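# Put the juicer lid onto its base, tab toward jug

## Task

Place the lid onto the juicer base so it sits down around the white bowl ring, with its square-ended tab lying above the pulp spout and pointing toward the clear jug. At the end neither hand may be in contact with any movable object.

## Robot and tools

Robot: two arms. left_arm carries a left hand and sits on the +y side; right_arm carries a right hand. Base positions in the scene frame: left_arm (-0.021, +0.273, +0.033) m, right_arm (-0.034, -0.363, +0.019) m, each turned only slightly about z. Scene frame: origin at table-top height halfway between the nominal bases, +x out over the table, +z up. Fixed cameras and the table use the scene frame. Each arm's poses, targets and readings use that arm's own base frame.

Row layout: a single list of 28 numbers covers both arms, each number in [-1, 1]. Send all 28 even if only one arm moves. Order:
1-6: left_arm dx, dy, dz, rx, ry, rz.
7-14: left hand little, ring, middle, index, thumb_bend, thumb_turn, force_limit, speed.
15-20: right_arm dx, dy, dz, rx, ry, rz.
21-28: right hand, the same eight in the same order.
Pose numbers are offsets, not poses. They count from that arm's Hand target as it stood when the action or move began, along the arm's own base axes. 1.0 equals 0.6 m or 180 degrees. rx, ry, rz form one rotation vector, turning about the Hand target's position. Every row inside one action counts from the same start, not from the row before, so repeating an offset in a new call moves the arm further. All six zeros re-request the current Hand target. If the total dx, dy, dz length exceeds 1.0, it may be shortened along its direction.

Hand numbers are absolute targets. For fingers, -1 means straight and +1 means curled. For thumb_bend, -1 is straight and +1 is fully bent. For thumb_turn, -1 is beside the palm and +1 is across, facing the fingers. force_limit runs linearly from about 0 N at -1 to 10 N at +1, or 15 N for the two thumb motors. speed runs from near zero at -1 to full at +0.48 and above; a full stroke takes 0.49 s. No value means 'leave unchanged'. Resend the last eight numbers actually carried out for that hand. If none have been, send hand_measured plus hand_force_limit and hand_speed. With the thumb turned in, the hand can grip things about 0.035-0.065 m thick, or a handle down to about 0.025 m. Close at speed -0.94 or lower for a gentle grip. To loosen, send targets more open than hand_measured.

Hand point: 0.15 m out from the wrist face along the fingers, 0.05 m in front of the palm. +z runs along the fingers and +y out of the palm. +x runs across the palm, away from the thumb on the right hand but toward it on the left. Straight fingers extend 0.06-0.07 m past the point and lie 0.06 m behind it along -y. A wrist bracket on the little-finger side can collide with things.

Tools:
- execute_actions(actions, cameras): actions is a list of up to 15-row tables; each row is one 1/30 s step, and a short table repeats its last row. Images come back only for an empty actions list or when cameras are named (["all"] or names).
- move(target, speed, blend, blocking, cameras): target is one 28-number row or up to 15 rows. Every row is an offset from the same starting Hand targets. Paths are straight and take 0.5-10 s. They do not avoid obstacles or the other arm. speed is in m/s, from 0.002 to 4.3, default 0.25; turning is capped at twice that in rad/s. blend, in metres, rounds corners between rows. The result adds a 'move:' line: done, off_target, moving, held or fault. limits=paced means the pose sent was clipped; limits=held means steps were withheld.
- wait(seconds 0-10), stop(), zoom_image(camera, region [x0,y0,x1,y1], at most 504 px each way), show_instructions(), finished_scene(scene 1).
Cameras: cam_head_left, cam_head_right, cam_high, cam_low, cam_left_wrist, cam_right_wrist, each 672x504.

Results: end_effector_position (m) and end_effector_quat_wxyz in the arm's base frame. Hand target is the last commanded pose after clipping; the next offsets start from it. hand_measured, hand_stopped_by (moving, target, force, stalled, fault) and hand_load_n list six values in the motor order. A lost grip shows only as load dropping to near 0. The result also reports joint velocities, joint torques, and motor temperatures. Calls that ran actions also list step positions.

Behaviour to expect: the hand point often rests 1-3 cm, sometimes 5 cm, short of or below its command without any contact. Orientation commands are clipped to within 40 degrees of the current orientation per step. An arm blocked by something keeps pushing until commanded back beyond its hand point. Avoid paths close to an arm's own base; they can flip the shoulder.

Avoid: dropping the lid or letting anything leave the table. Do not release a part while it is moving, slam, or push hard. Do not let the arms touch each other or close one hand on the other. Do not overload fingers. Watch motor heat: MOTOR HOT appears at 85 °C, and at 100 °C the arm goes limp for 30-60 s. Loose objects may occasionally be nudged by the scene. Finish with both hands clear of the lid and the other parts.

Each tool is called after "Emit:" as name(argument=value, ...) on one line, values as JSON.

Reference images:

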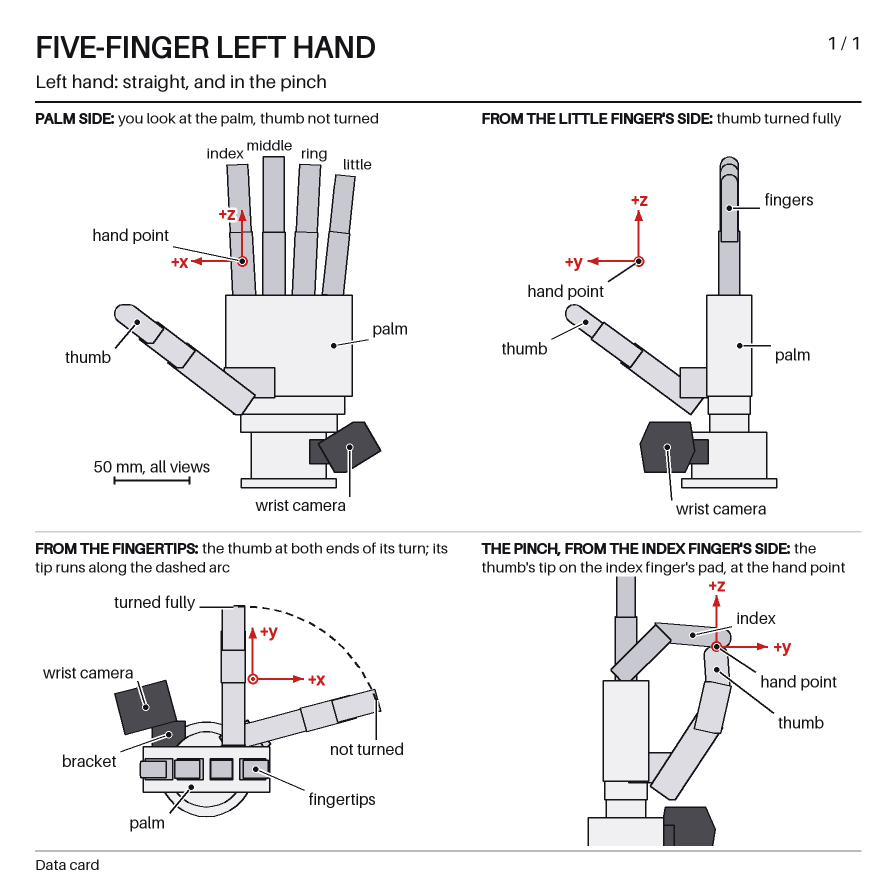

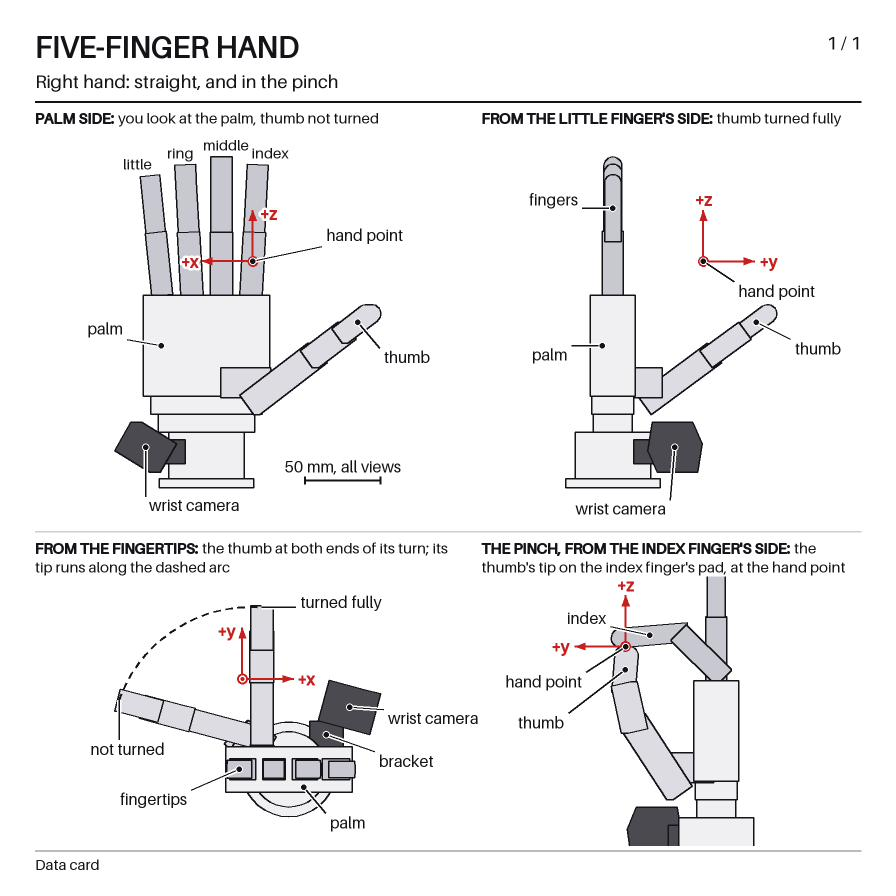

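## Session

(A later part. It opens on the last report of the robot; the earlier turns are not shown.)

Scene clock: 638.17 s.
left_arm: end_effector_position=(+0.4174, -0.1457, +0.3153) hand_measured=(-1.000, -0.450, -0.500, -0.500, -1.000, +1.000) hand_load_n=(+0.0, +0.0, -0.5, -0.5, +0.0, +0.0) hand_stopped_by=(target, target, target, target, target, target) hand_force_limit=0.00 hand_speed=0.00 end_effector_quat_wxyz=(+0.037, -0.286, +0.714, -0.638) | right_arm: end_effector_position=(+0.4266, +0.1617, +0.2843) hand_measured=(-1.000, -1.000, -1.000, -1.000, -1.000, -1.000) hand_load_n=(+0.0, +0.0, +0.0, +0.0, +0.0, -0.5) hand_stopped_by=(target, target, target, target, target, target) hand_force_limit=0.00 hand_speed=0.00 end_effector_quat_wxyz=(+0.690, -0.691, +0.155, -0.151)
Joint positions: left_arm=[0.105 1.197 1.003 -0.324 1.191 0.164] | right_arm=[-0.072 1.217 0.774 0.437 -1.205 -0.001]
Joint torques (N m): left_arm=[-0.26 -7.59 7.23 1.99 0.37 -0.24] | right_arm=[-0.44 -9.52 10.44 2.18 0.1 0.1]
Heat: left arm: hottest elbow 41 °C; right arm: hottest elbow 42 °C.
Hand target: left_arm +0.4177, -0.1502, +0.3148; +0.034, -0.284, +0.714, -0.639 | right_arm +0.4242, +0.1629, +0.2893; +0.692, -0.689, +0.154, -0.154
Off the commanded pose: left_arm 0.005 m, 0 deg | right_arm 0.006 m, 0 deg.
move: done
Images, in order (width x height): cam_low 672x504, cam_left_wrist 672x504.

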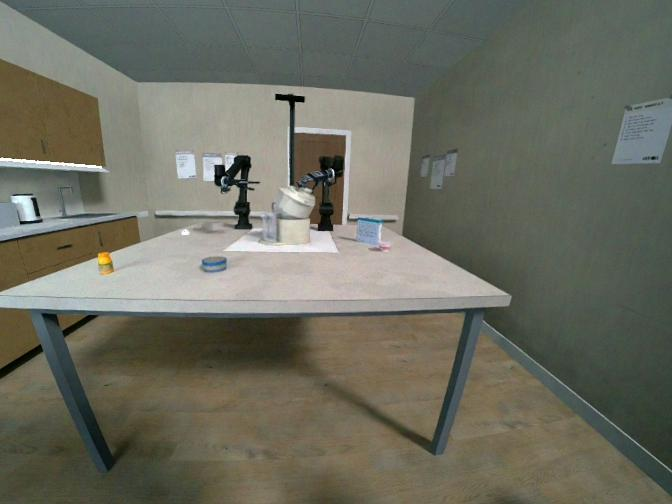

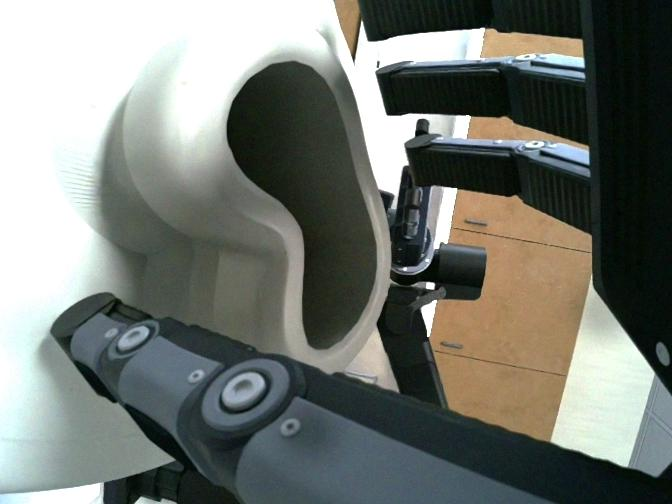

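Emit:
move(target=[-0.0035, -0.0135, -0.0230, 0, 0, 0, -1, -0.45, -0.5, -0.5, -1, 1, 0, 0, 0, 0, 0, 0, 0, 0, -1, -1, -1, -1, -1, -1, 0, 0], speed=0.03, cameras=["cam_left_wrist", "cam_low", "cam_head_right"])

Emit:
zoom_image(camera="cam_low", region=[242, 168, 322, 248])

Emit:
zoom_image(camera="cam_head_right", region=[265, 130, 395, 255])

Scene clock: 639.57 s.
left_arm: end_effector_position=(+0.4162, -0.1529, +0.3027) hand_measured=(-1.000, -0.450, -0.500, -0.500, -1.000, +1.000) hand_load_n=(+0.0, +0.0, +0.0, +0.0, +0.5, +0.0) hand_stopped_by=(target, target, target, target, target, target) hand_force_limit=0.00 hand_speed=0.00 end_effector_quat_wxyz=(+0.037, -0.286, +0.714, -0.638) | right_arm: end_effector_position=(+0.4266, +0.1617, +0.2843) hand_measured=(-1.000, -1.000, -1.000, -1.000, -1.000, -1.000) hand_load_n=(+0.0, +0.0, +0.0, +0.0, +0.0, +0.0) hand_stopped_by=(target, target, target, target, target, target) hand_force_limit=0.00 hand_speed=0.00 end_effector_quat_wxyz=(+0.690, -0.691, +0.155, -0.151)
Joint positions: left_arm=[0.086 1.197 0.964 -0.26 1.174 0.136] | right_arm=[-0.072 1.217 0.774 0.437 -1.205 -0.001]
Joint torques (N m): left_arm=[-0.32 -7.47 6.97 2.09 0.32 -0.22] | right_arm=[-0.85 -9.17 10.48 2.13 0.09 0.11]
Heat: left arm: hottest elbow 41 °C; right arm: hottest elbow 42 °C.
Hand target: left_arm +0.4157, -0.1583, +0.3010; +0.034, -0.284, +0.714, -0.639 | right_arm +0.4242, +0.1629, +0.2893; +0.692, -0.689, +0.154, -0.154
Off the commanded pose: left_arm 0.006 m, 1 deg | right_arm 0.006 m, 0 deg.
move: done
Images, in order (width x height): cam_head_right 672x504, cam_low 672x504, cam_left_wrist 672x504.

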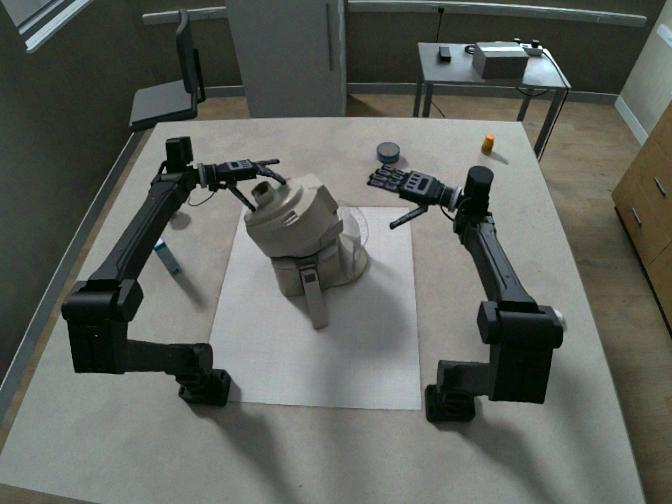

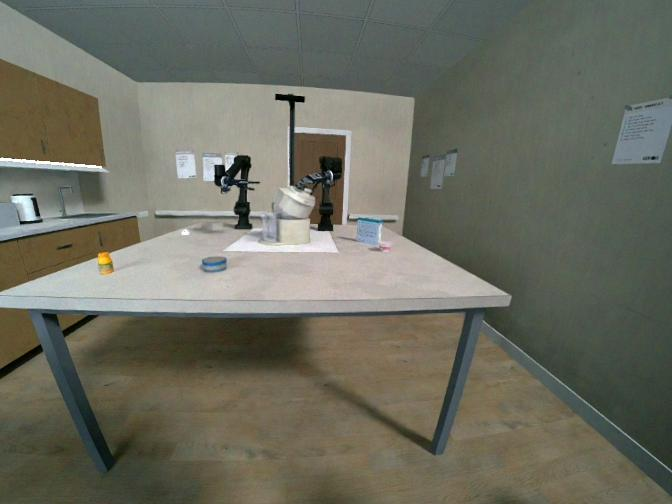

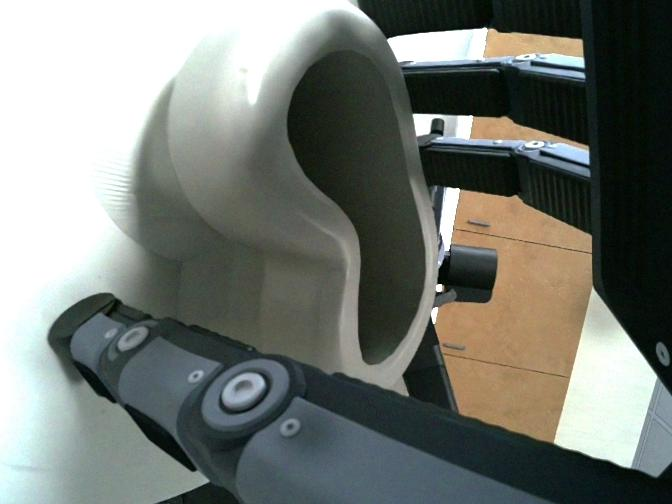

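Scaled by 6.300 from the camera's 672x504 image, which has a finer 960x720 frame.

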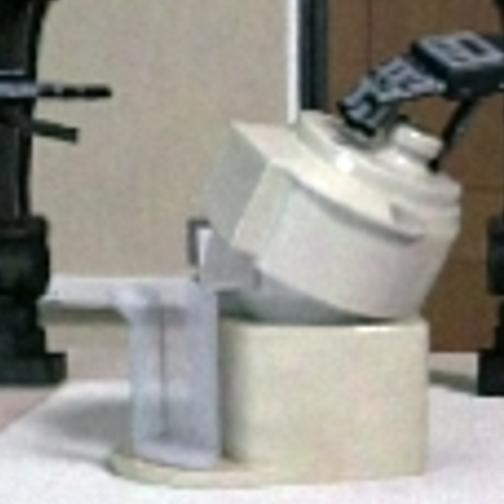

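Scaled by 3.877 from the camera's 672x504 image, which has a finer 960x720 frame.

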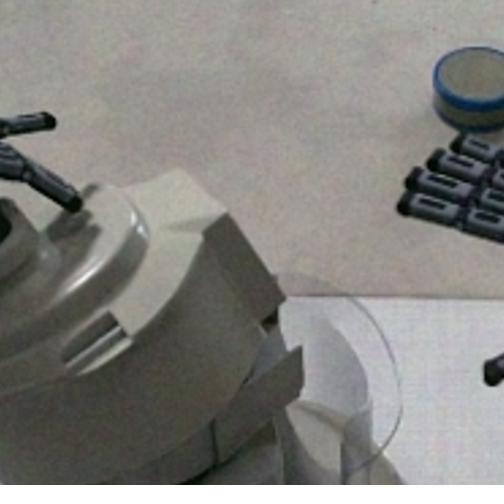

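Emit:
move(target=[[0, 0, 0, 0, 0, 0, -1, -0.45, -0.5, -0.5, -0.3, 1, -0.85, -0.8, 0, 0, 0, 0, 0, 0, -1, -1, -1, -1, -1, -1, 0, 0], [0, 0, 0, 0, 0, 0, -1, -0.45, 0.15, 0.15, -0.3, 1, -0.5, -0.85, 0, 0, 0, 0, 0, 0, -1, -1, -1, -1, -1, -1, 0, 0]], speed=0.03, cameras=["cam_left_wrist"])

Scene clock: 643.10 s.
left_arm: end_effector_position=(+0.4154, -0.1539, +0.3008) hand_measured=(-1.000, -0.450, -0.168, -0.156, -0.516, +1.000) hand_load_n=(+0.0, +0.0, +1.0, +5.0, +6.0, -1.0) hand_stopped_by=(target, target, force, force, force, target) hand_force_limit=-0.50 hand_speed=-0.85 end_effector_quat_wxyz=(+0.036, -0.287, +0.714, -0.638) | right_arm: end_effector_position=(+0.4266, +0.1617, +0.2843) hand_measured=(-1.000, -1.000, -1.000, -1.000, -1.000, -1.000) hand_load_n=(+0.0, +0.0, +0.0, -0.5, +0.0, -0.5) hand_stopped_by=(target, target, target, target, target, target) hand_force_limit=0.00 hand_speed=0.00 end_effector_quat_wxyz=(+0.690, -0.691, +0.155, -0.151)
Joint positions: left_arm=[0.084 1.197 0.96 -0.258 1.172 0.135] | right_arm=[-0.072 1.217 0.774 0.437 -1.205 -0.001]
Joint torques (N m): left_arm=[-0.21 -7.53 7.24 2.03 0.4 -0.21] | right_arm=[-0.26 -9.11 10.5 2.14 0.1 0.11]
Heat: left arm: hottest elbow 41 °C; right arm: hottest elbow 42 °C.
Hand target: left_arm +0.4156, -0.1584, +0.3010; +0.034, -0.284, +0.714, -0.639 | right_arm +0.4242, +0.1629, +0.2893; +0.692, -0.689, +0.154, -0.154
Off the commanded pose: left_arm 0.004 m, 0 deg | right_arm 0.006 m, 0 deg.
move: done
Images, in order (width x height): cam_left_wrist 672x504.

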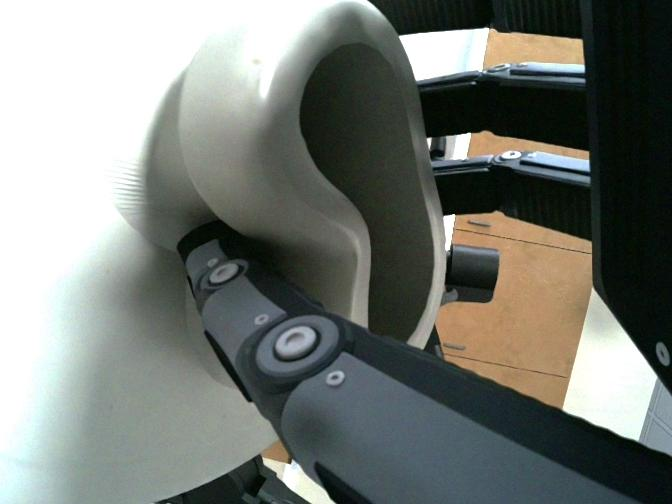

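Emit:
move(target=[[0, 0, 0, 0, 0, 0, -1, -0.45, 0.3, 0.15, -0.3, 1, 0.2, -0.88, 0, 0, 0, 0, 0, 0, -1, -1, -1, -1, -1, -1, 0, 0], [0, 0, 0, 0, 0, 0, -1, -0.45, 0.3, 0.25, -0.25, 1, 0.6, -0.88, 0, 0, 0, 0, 0, 0, -1, -1, -1, -1, -1, -1, 0, 0], [0, 0, 0, 0, 0, 0, -1, -0.45, 0.45, 0.25, -0.25, 1, 0.5, -0.9, 0, 0, 0, 0, 0, 0, -1, -1, -1, -1, -1, -1, 0, 0]], speed=0.03, cameras=["cam_left_wrist"])

Scene clock: 644.83 s.
left_arm: end_effector_position=(+0.4158, -0.1539, +0.3011) hand_measured=(-1.000, -0.450, -0.144, -0.138, -0.514, +1.000) hand_load_n=(+0.0, +0.0, +10.0, +8.0, +13.5, +0.0) hand_stopped_by=(target, target, force, force, force, target) hand_force_limit=0.50 hand_speed=-0.90 end_effector_quat_wxyz=(+0.037, -0.286, +0.714, -0.638) | right_arm: end_effector_position=(+0.4266, +0.1617, +0.2843) hand_measured=(-1.000, -1.000, -1.000, -1.000, -1.000, -1.000) hand_load_n=(+0.0, -0.5, +0.0, +0.0, +0.0, -0.5) hand_stopped_by=(target, target, target, target, target, target) hand_force_limit=0.00 hand_speed=0.00 end_effector_quat_wxyz=(+0.690, -0.691, +0.155, -0.151)
Joint positions: left_arm=[0.084 1.197 0.96 -0.255 1.172 0.135] | right_arm=[-0.072 1.217 0.774 0.437 -1.205 -0.001]
Joint torques (N m): left_arm=[-0.09 -7.47 7.24 1.87 0.4 -0.22] | right_arm=[-0.32 -8.88 10.47 2.17 0.07 0.1]
Heat: left arm: hottest elbow 40 °C; right arm: hottest elbow 42 °C.
Hand target: left_arm +0.4157, -0.1583, +0.3010; +0.034, -0.284, +0.714, -0.639 | right_arm +0.4242, +0.1629, +0.2893; +0.692, -0.689, +0.154, -0.154
Off the commanded pose: left_arm 0.004 m, 1 deg | right_arm 0.006 m, 0 deg.
move: done
Images, in order (width x height): cam_left_wrist 672x504.

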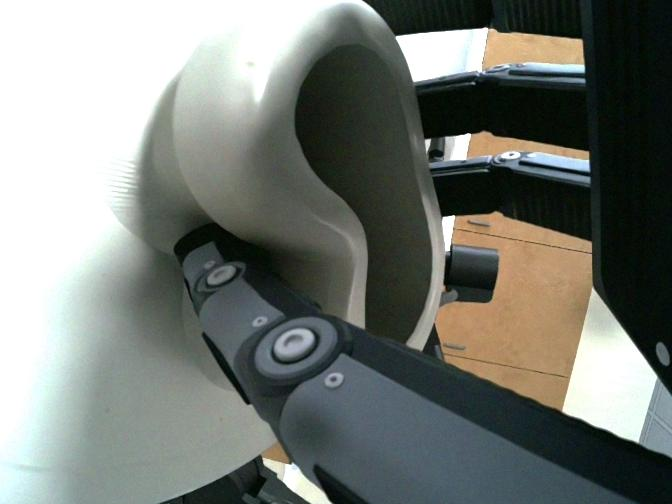

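Emit:
move(target=[0.0, 0.008, 0.045, 0, 0, 0, -1, -0.45, 0.45, 0.25, -0.25, 1, 0.5, -0.9, 0, 0, 0, 0, 0, 0, -1, -1, -1, -1, -1, -1, 0, 0], speed=0.04, cameras=["cam_left_wrist", "cam_low", "cam_right_wrist"])

Emit:
zoom_image(camera="cam_low", region=[242, 168, 322, 248])

Scene clock: 646.93 s.
left_arm: end_effector_position=(+0.4117, -0.1541, +0.3026) hand_measured=(-1.000, -0.450, -0.146, -0.138, -0.514, +1.000) hand_load_n=(+0.0, -0.5, +11.0, +6.0, +17.0, +1.0) hand_stopped_by=(target, target, force, force, force, target) hand_force_limit=0.50 hand_speed=-0.90 end_effector_quat_wxyz=(+0.026, -0.294, +0.715, -0.634) | right_arm: end_effector_position=(+0.4266, +0.1617, +0.2843) hand_measured=(-1.000, -1.000, -1.000, -1.000, -1.000, -1.000) hand_load_n=(+0.0, -0.5, +0.0, +0.0, +0.0, -0.5) hand_stopped_by=(target, target, target, target, target, target) hand_force_limit=0.00 hand_speed=0.00 end_effector_quat_wxyz=(+0.690, -0.691, +0.155, -0.151)
Joint positions: left_arm=[0.084 1.194 0.971 -0.307 1.173 0.145] | right_arm=[-0.072 1.217 0.774 0.437 -1.205 -0.001]
Joint torques (N m): left_arm=[1.08 -8.47 10.59 0.5 0.86 -0.21] | right_arm=[-0.62 -8.7 10.56 2.06 0.08 0.09]
Heat: left arm: hottest elbow 40 °C; right arm: hottest elbow 42 °C.
Hand target: left_arm +0.4156, -0.1535, +0.3280; +0.034, -0.284, +0.714, -0.639 | right_arm +0.4242, +0.1629, +0.2893; +0.692, -0.689, +0.154, -0.154
Off the commanded pose: left_arm 0.026 m, 2 deg | right_arm 0.006 m, 0 deg.
move: off_target (left_arm)
Images, in order (width x height): cam_low 672x504, cam_left_wrist 672x504, cam_right_wrist 672x504.

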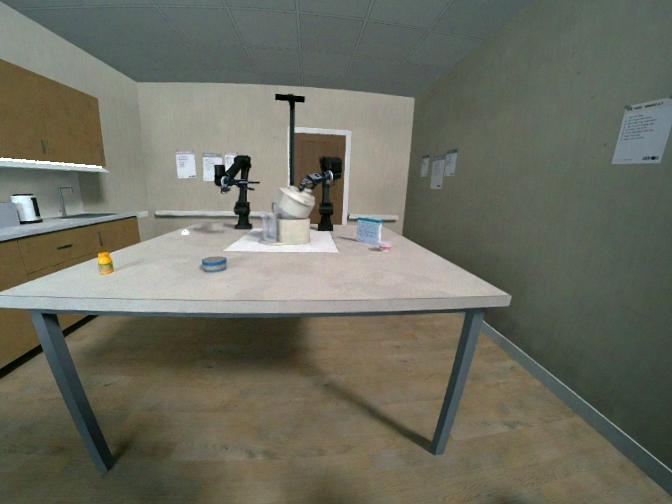

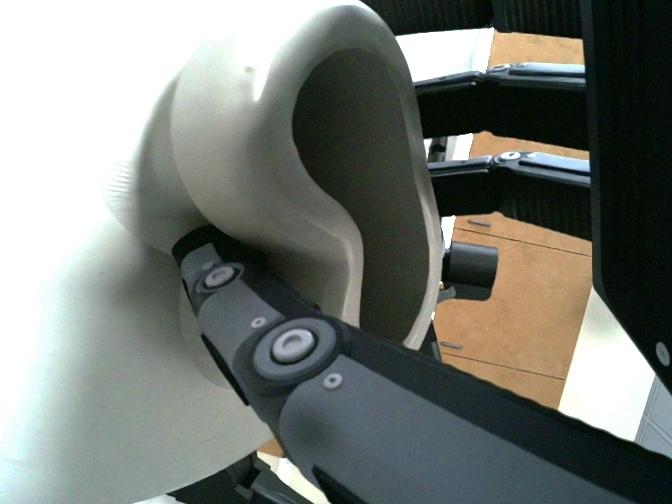

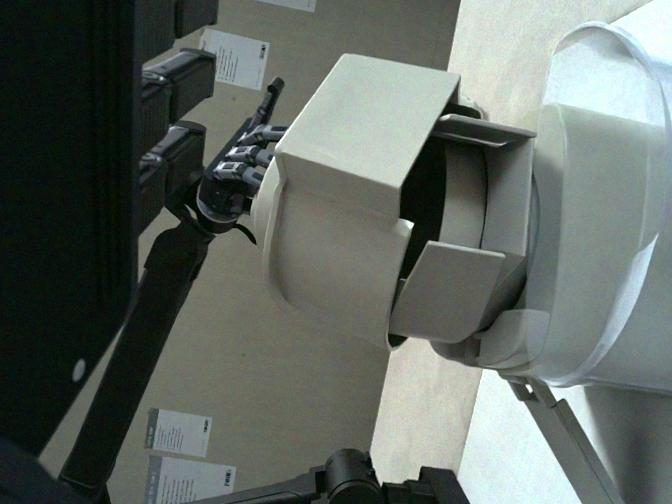

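Scaled by 6.300 from the camera's 672x504 image, which has a finer 960x720 frame.

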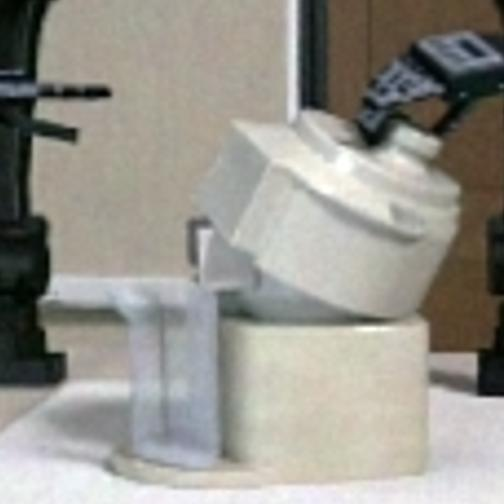

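Emit:
move(target=[0.0, 0.010, 0.045, 0, 0, 0, -1, -0.45, 0.45, 0.25, -0.25, 1, 0.5, -0.9, 0, 0, 0, 0, 0, 0, -1, -1, -1, -1, -1, -1, 0, 0], speed=0.03, cameras=["cam_left_wrist", "cam_low", "cam_right_wrist"])

Emit:
zoom_image(camera="cam_low", region=[242, 168, 322, 248])

Scene clock: 648.43 s.
left_arm: end_effector_position=(+0.4088, -0.1507, +0.3144) hand_measured=(-1.000, -0.450, -0.146, -0.138, -0.514, +1.000) hand_load_n=(+0.0, +0.0, +8.5, +7.5, +15.0, -1.5) hand_stopped_by=(target, target, force, force, force, target) hand_force_limit=0.50 hand_speed=-0.90 end_effector_quat_wxyz=(+0.012, -0.305, +0.717, -0.627) | right_arm: end_effector_position=(+0.4266, +0.1617, +0.2843) hand_measured=(-1.000, -1.000, -1.000, -1.000, -1.000, -1.000) hand_load_n=(+0.0, +0.0, +0.0, +0.0, +0.0, -0.5) hand_stopped_by=(target, target, target, target, target, target) hand_force_limit=0.00 hand_speed=0.00 end_effector_quat_wxyz=(+0.690, -0.691, +0.155, -0.151)
Joint positions: left_arm=[0.092 1.194 1.018 -0.416 1.18 0.174] | right_arm=[-0.072 1.217 0.774 0.437 -1.205 -0.001]
Joint torques (N m): left_arm=[1.79 -9.05 12 0.92 1.21 -0.27] | right_arm=[-0.38 -9.05 10.44 2.09 0.08 0.14]
Heat: left arm: hottest elbow 40 °C; right arm: hottest elbow 42 °C.
Hand target: left_arm +0.4157, -0.1475, +0.3551; +0.034, -0.284, +0.714, -0.639 | right_arm +0.4242, +0.1629, +0.2893; +0.692, -0.689, +0.154, -0.154
Off the commanded pose: left_arm 0.041 m, 4 deg | right_arm 0.006 m, 0 deg.
move: off_target (left_arm)
Images, in order (width x height): cam_low 672x504, cam_left_wrist 672x504, cam_right_wrist 672x504.

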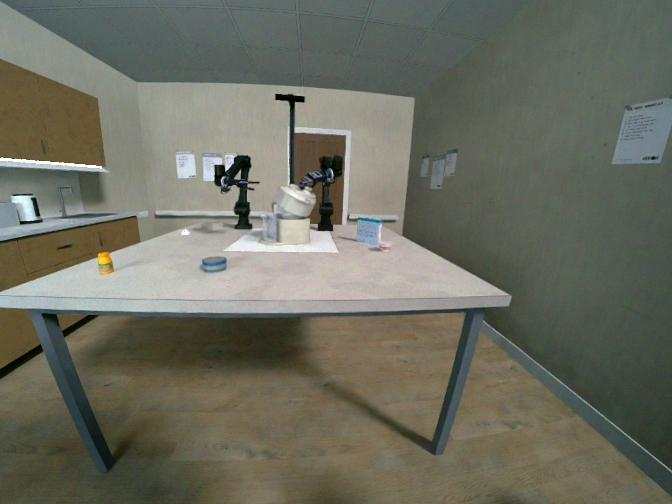

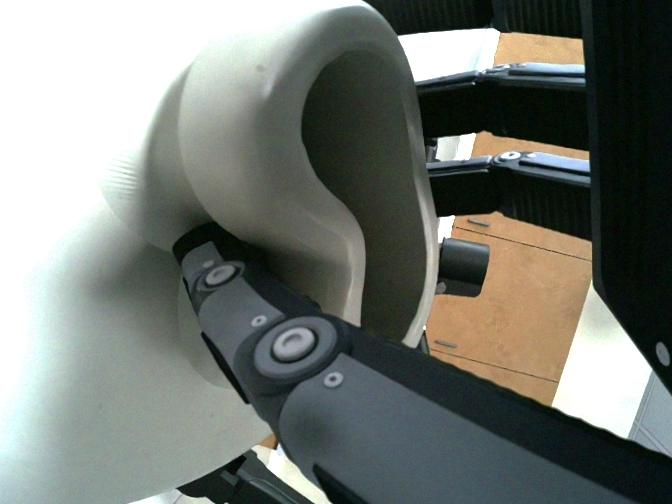

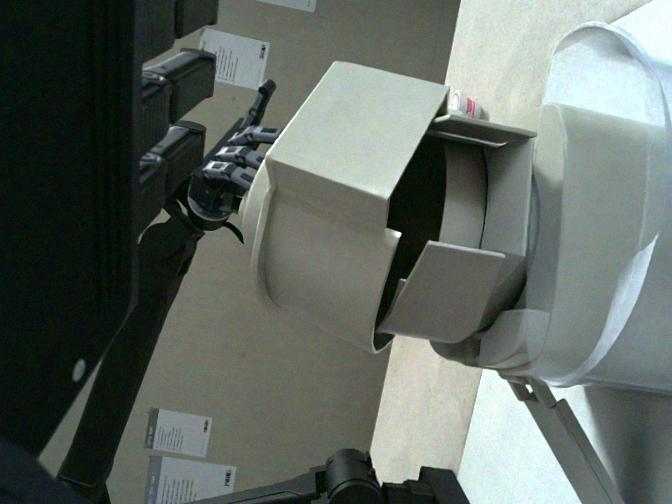

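Scaled by 6.300 from the camera's 672x504 image, which has a finer 960x720 frame.

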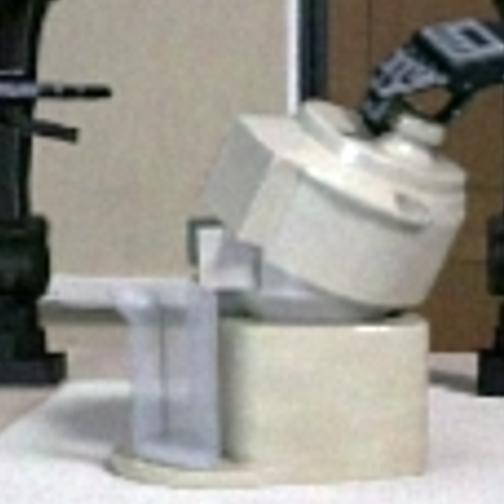

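Emit:
move(target=[0.0, 0.004, 0.050, 0, 0, 0, -1, -0.45, 0.45, 0.25, -0.25, 1, 0.5, -0.9, 0, 0, 0, 0, 0, 0, -1, -1, -1, -1, -1, -1, 0, 0], speed=0.03, cameras=["cam_left_wrist", "cam_low", "cam_right_wrist"])

Emit:
zoom_image(camera="cam_low", region=[242, 168, 322, 248])

Scene clock: 649.97 s.
left_arm: end_effector_position=(+0.4101, -0.1483, +0.3403) hand_measured=(-1.000, -0.450, -0.146, -0.138, -0.514, +1.000) hand_load_n=(-0.5, +0.0, +6.5, +8.0, +15.0, -1.5) hand_stopped_by=(target, target, force, force, force, target) hand_force_limit=0.50 hand_speed=-0.90 end_effector_quat_wxyz=(+0.006, -0.309, +0.716, -0.626) | right_arm: end_effector_position=(+0.4266, +0.1617, +0.2843) hand_measured=(-1.000, -1.000, -1.000, -1.000, -1.000, -1.000) hand_load_n=(+0.0, +0.0, +0.0, +0.0, +0.0, -0.5) hand_stopped_by=(target, target, target, target, target, target) hand_force_limit=0.00 hand_speed=0.00 end_effector_quat_wxyz=(+0.690, -0.691, +0.155, -0.151)
Joint positions: left_arm=[0.098 1.194 1.089 -0.509 1.187 0.182] | right_arm=[-0.072 1.217 0.774 0.437 -1.205 -0.001]
Joint torques (N m): left_arm=[1.85 -9.52 12.41 1.03 1.16 -0.25] | right_arm=[-0.56 -9 10.51 2.21 0.11 0.11]
Heat: left arm: hottest elbow 41 °C; right arm: hottest elbow 42 °C.
Hand target: left_arm +0.4156, -0.1451, +0.3851; +0.034, -0.284, +0.714, -0.639 | right_arm +0.4242, +0.1629, +0.2893; +0.692, -0.689, +0.154, -0.154
Off the commanded pose: left_arm 0.045 m, 4 deg | right_arm 0.006 m, 0 deg.
move: off_target (left_arm)
Images, in order (width x height): cam_low 672x504, cam_left_wrist 672x504, cam_right_wrist 672x504.

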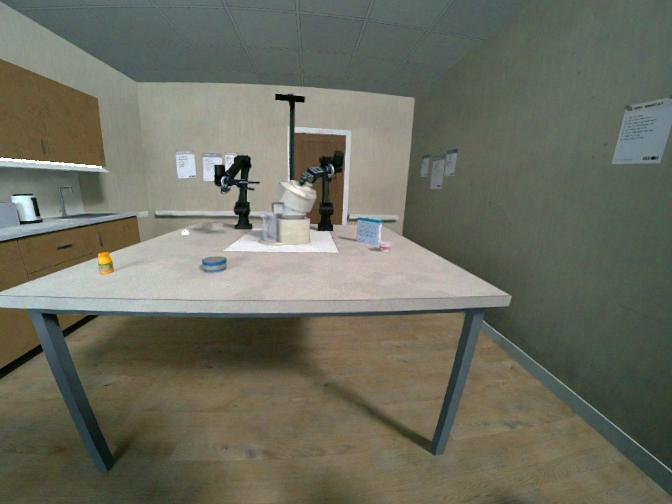

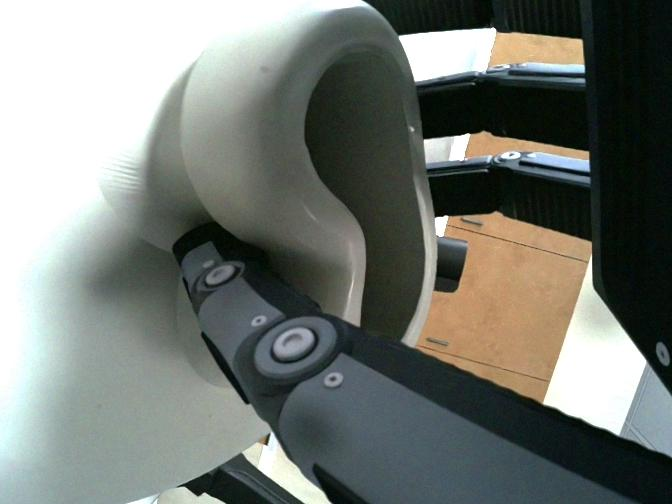

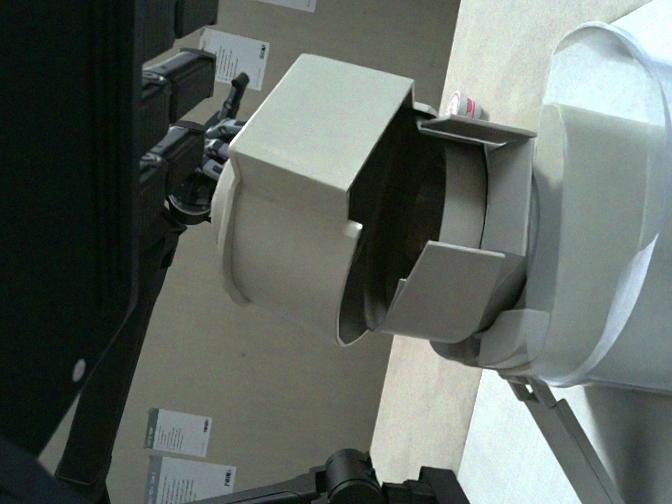

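Scaled by 6.300 from the camera's 672x504 image, which has a finer 960x720 frame.

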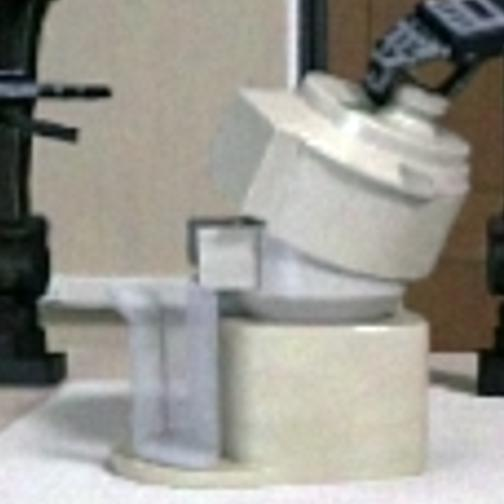

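Emit:
move(target=[0.0, -0.004, 0.058, 0, 0, 0, -1, -0.45, 0.45, 0.25, -0.25, 1, 0.5, -0.9, 0, 0, 0, 0, 0, 0, -1, -1, -1, -1, -1, -1, 0, 0], speed=0.04, cameras=["cam_left_wrist", "cam_low", "cam_right_wrist", "cam_high"])

Emit:
zoom_image(camera="cam_low", region=[242, 168, 322, 248])

Emit:
zoom_image(camera="cam_high", region=[305, 50, 455, 200])

Scene clock: 651.80 s.
left_arm: end_effector_position=(+0.4134, -0.1479, +0.3753) hand_measured=(-1.000, -0.450, -0.146, -0.138, -0.514, +1.000) hand_load_n=(+0.0, -0.5, +6.5, +8.0, +15.0, -1.5) hand_stopped_by=(target, target, force, force, force, target) hand_force_limit=0.50 hand_speed=-0.90 end_effector_quat_wxyz=(+0.010, -0.306, +0.717, -0.627) | right_arm: end_effector_position=(+0.4266, +0.1617, +0.2843) hand_measured=(-1.000, -1.000, -1.000, -1.000, -1.000, -1.000) hand_load_n=(+0.0, +0.0, +0.0, +0.0, +0.0, +0.0) hand_stopped_by=(target, target, target, target, target, target) hand_force_limit=0.00 hand_speed=0.00 end_effector_quat_wxyz=(+0.690, -0.691, +0.155, -0.151)
Joint positions: left_arm=[0.098 1.194 1.18 -0.592 1.186 0.184] | right_arm=[-0.072 1.217 0.774 0.437 -1.205 -0.001]
Joint torques (N m): left_arm=[1.32 -9.58 12.51 1.07 0.99 -0.36] | right_arm=[-0.79 -8.82 10.55 2.17 0.11 0.14]
Heat: left arm: hottest elbow 41 °C; right arm: hottest elbow 42 °C.
Hand target: left_arm +0.4156, -0.1476, +0.4198; +0.034, -0.284, +0.714, -0.639 | right_arm +0.4242, +0.1629, +0.2893; +0.692, -0.689, +0.154, -0.154
Off the commanded pose: left_arm 0.045 m, 4 deg | right_arm 0.006 m, 0 deg.
move: off_target (left_arm)
Images, in order (width x height): cam_high 672x504, cam_low 672x504, cam_left_wrist 672x504, cam_right_wrist 672x504.

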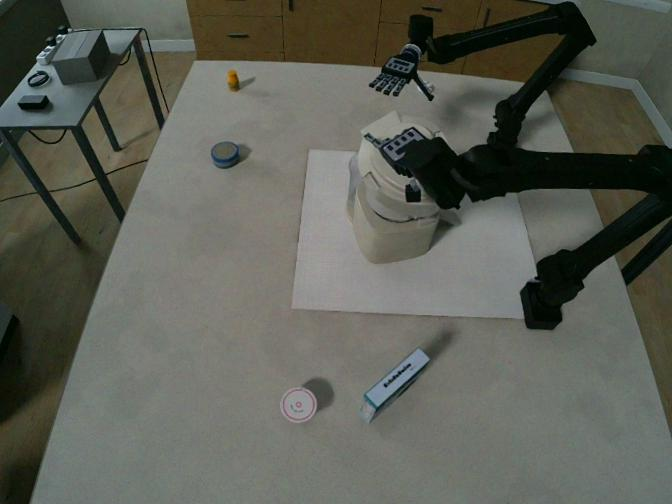

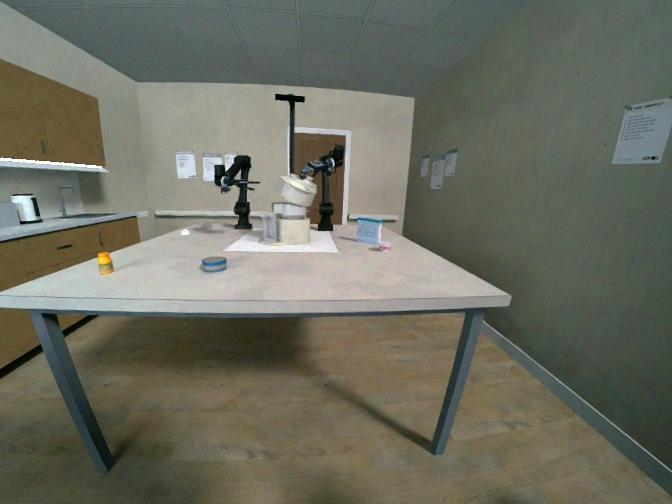

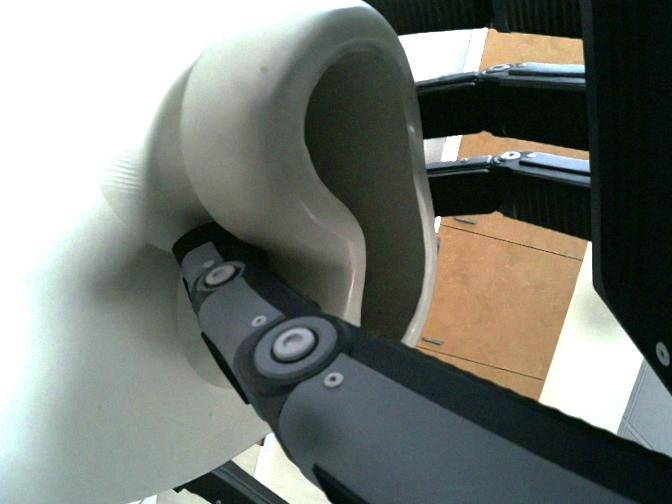

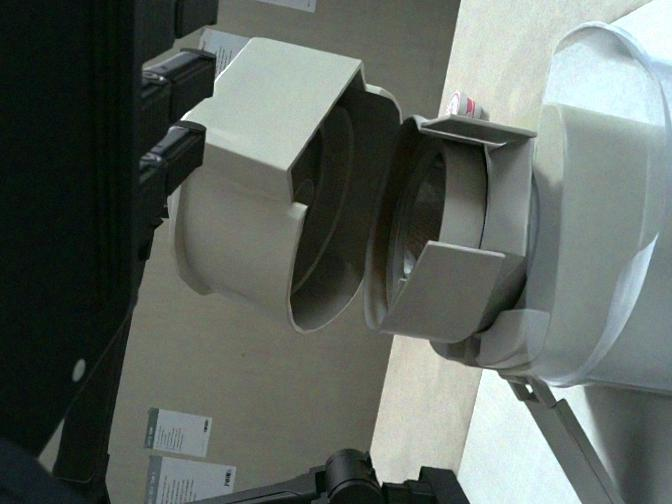

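Scaled by 6.300 from the camera's 672x504 image, which has a finer 960x720 frame.

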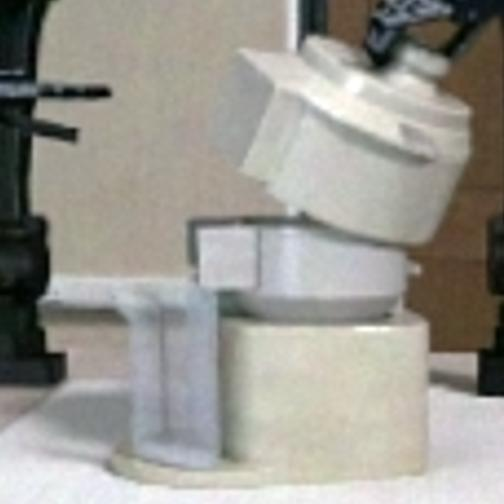

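Scaled by 3.360 from the camera's 672x504 image, which has a finer 960x720 frame.

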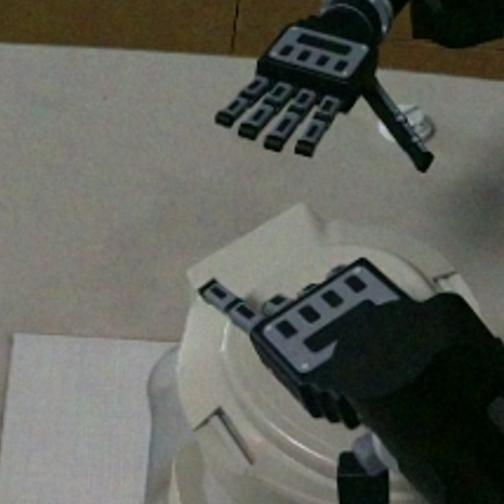

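Emit:
move(target=[-0.0083, -0.0533, 0.0367, 0.0736, -0.0311, -0.0664, -1, -0.45, 0.45, 0.25, -0.25, 1, 0.5, -0.9, 0, 0, 0, 0, 0, 0, -1, -1, -1, -1, -1, -1, 0, 0], speed=0.06, cameras=["cam_left_wrist", "cam_low", "cam_right_wrist", "cam_high"])

Emit:
zoom_image(camera="cam_low", region=[242, 168, 322, 248])

Emit:
zoom_image(camera="cam_high", region=[305, 50, 455, 200])

Scene clock: 662.57 s.
left_arm: end_effector_position=(+0.4075, -0.1736, +0.4084) hand_measured=(-1.000, -0.450, -0.146, -0.138, -0.514, +1.000) hand_load_n=(+0.0, +0.0, +6.5, +8.0, +15.5, -1.0) hand_stopped_by=(target, target, force, force, force, target) hand_force_limit=0.50 hand_speed=-0.90 end_effector_quat_wxyz=(+0.013, -0.198, +0.808, -0.555) | right_arm: end_effector_position=(+0.4266, +0.1617, +0.2843) hand_measured=(-1.000, -1.000, -1.000, -1.000, -1.000, -1.000) hand_load_n=(+0.0, -0.5, +0.0, +0.0, +0.0, -0.5) hand_stopped_by=(target, target, target, target, target, target) hand_force_limit=0.00 hand_speed=0.00 end_effector_quat_wxyz=(+0.690, -0.691, +0.155, -0.151)
Joint positions: left_arm=[-0.02 1.318 1.524 -1.186 1.091 0.706] | right_arm=[-0.072 1.217 0.774 0.437 -1.205 -0.001]
Joint torques (N m): left_arm=[-0.21 -9.76 12.04 0.77 1.22 -0.1] | right_arm=[-0.79 -9 10.55 2.03 0.09 0.1]
Heat: left arm: hottest elbow 42 °C; right arm: hottest elbow 42 °C.
Hand target: left_arm +0.4107, -0.1795, +0.4418; +0.034, -0.172, +0.806, -0.566 | right_arm +0.4242, +0.1629, +0.2893; +0.692, -0.689, +0.154, -0.154
Off the commanded pose: left_arm 0.034 m, 4 deg | right_arm 0.006 m, 0 deg.
move: off_target (left_arm)
Images, in order (width x height): cam_high 672x504, cam_low 672x504, cam_left_wrist 672x504, cam_right_wrist 672x504.

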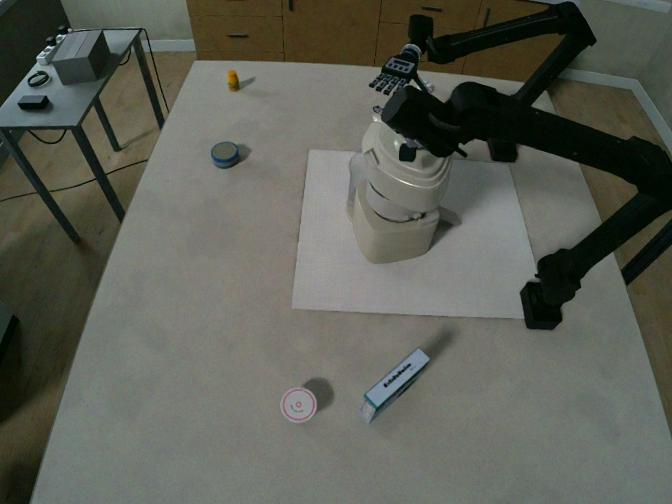

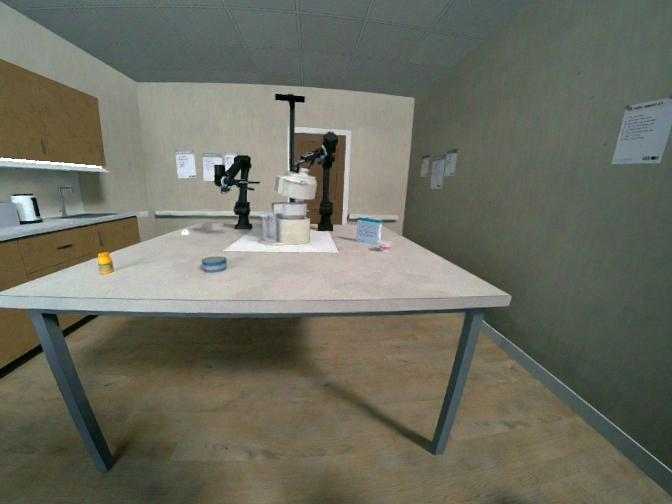

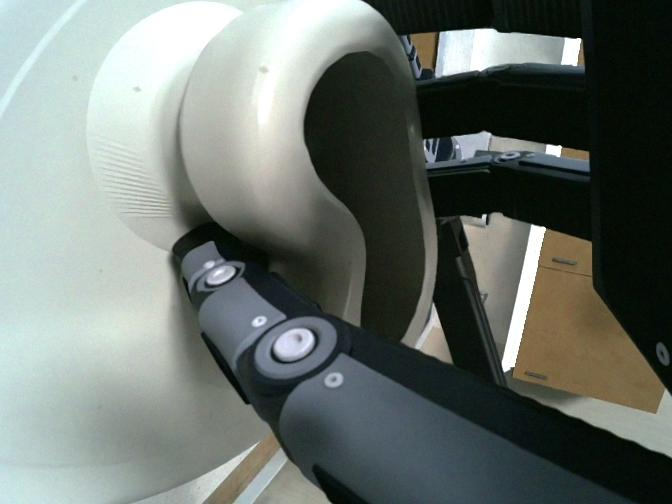

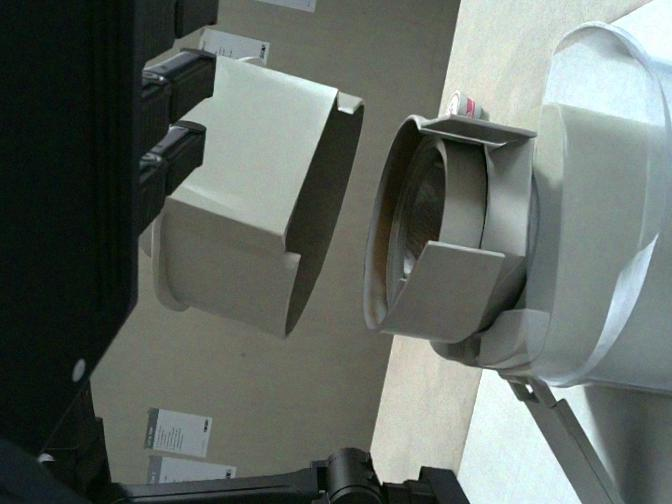

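Scaled by 6.300 from the camera's 672x504 image, which has a finer 960x720 frame.

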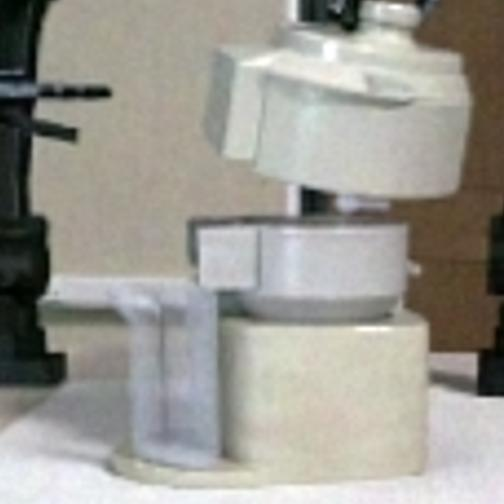

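Scaled by 3.360 from the camera's 672x504 image, which has a finer 960x720 frame.

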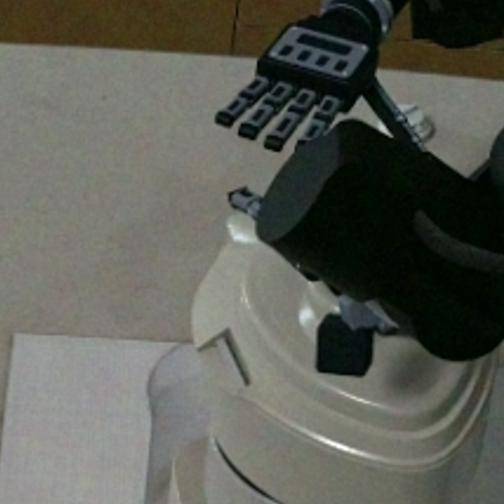

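Emit:
zoom_image(camera="cam_right_wrist", region=[130, 30, 550, 350])

Emit:
zoom_image(camera="cam_low", region=[260, 168, 330, 218])

Scaled by 1.200 from the camera's 672x504 image, which has a finer 960x720 frame.

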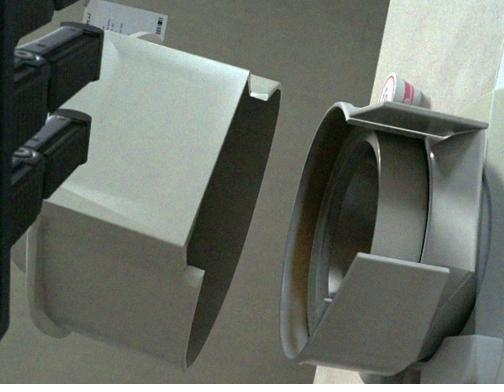

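Scaled by 7.200 from the camera's 672x504 image, which has a finer 960x720 frame.

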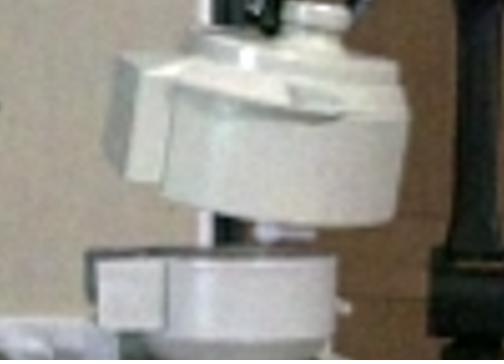

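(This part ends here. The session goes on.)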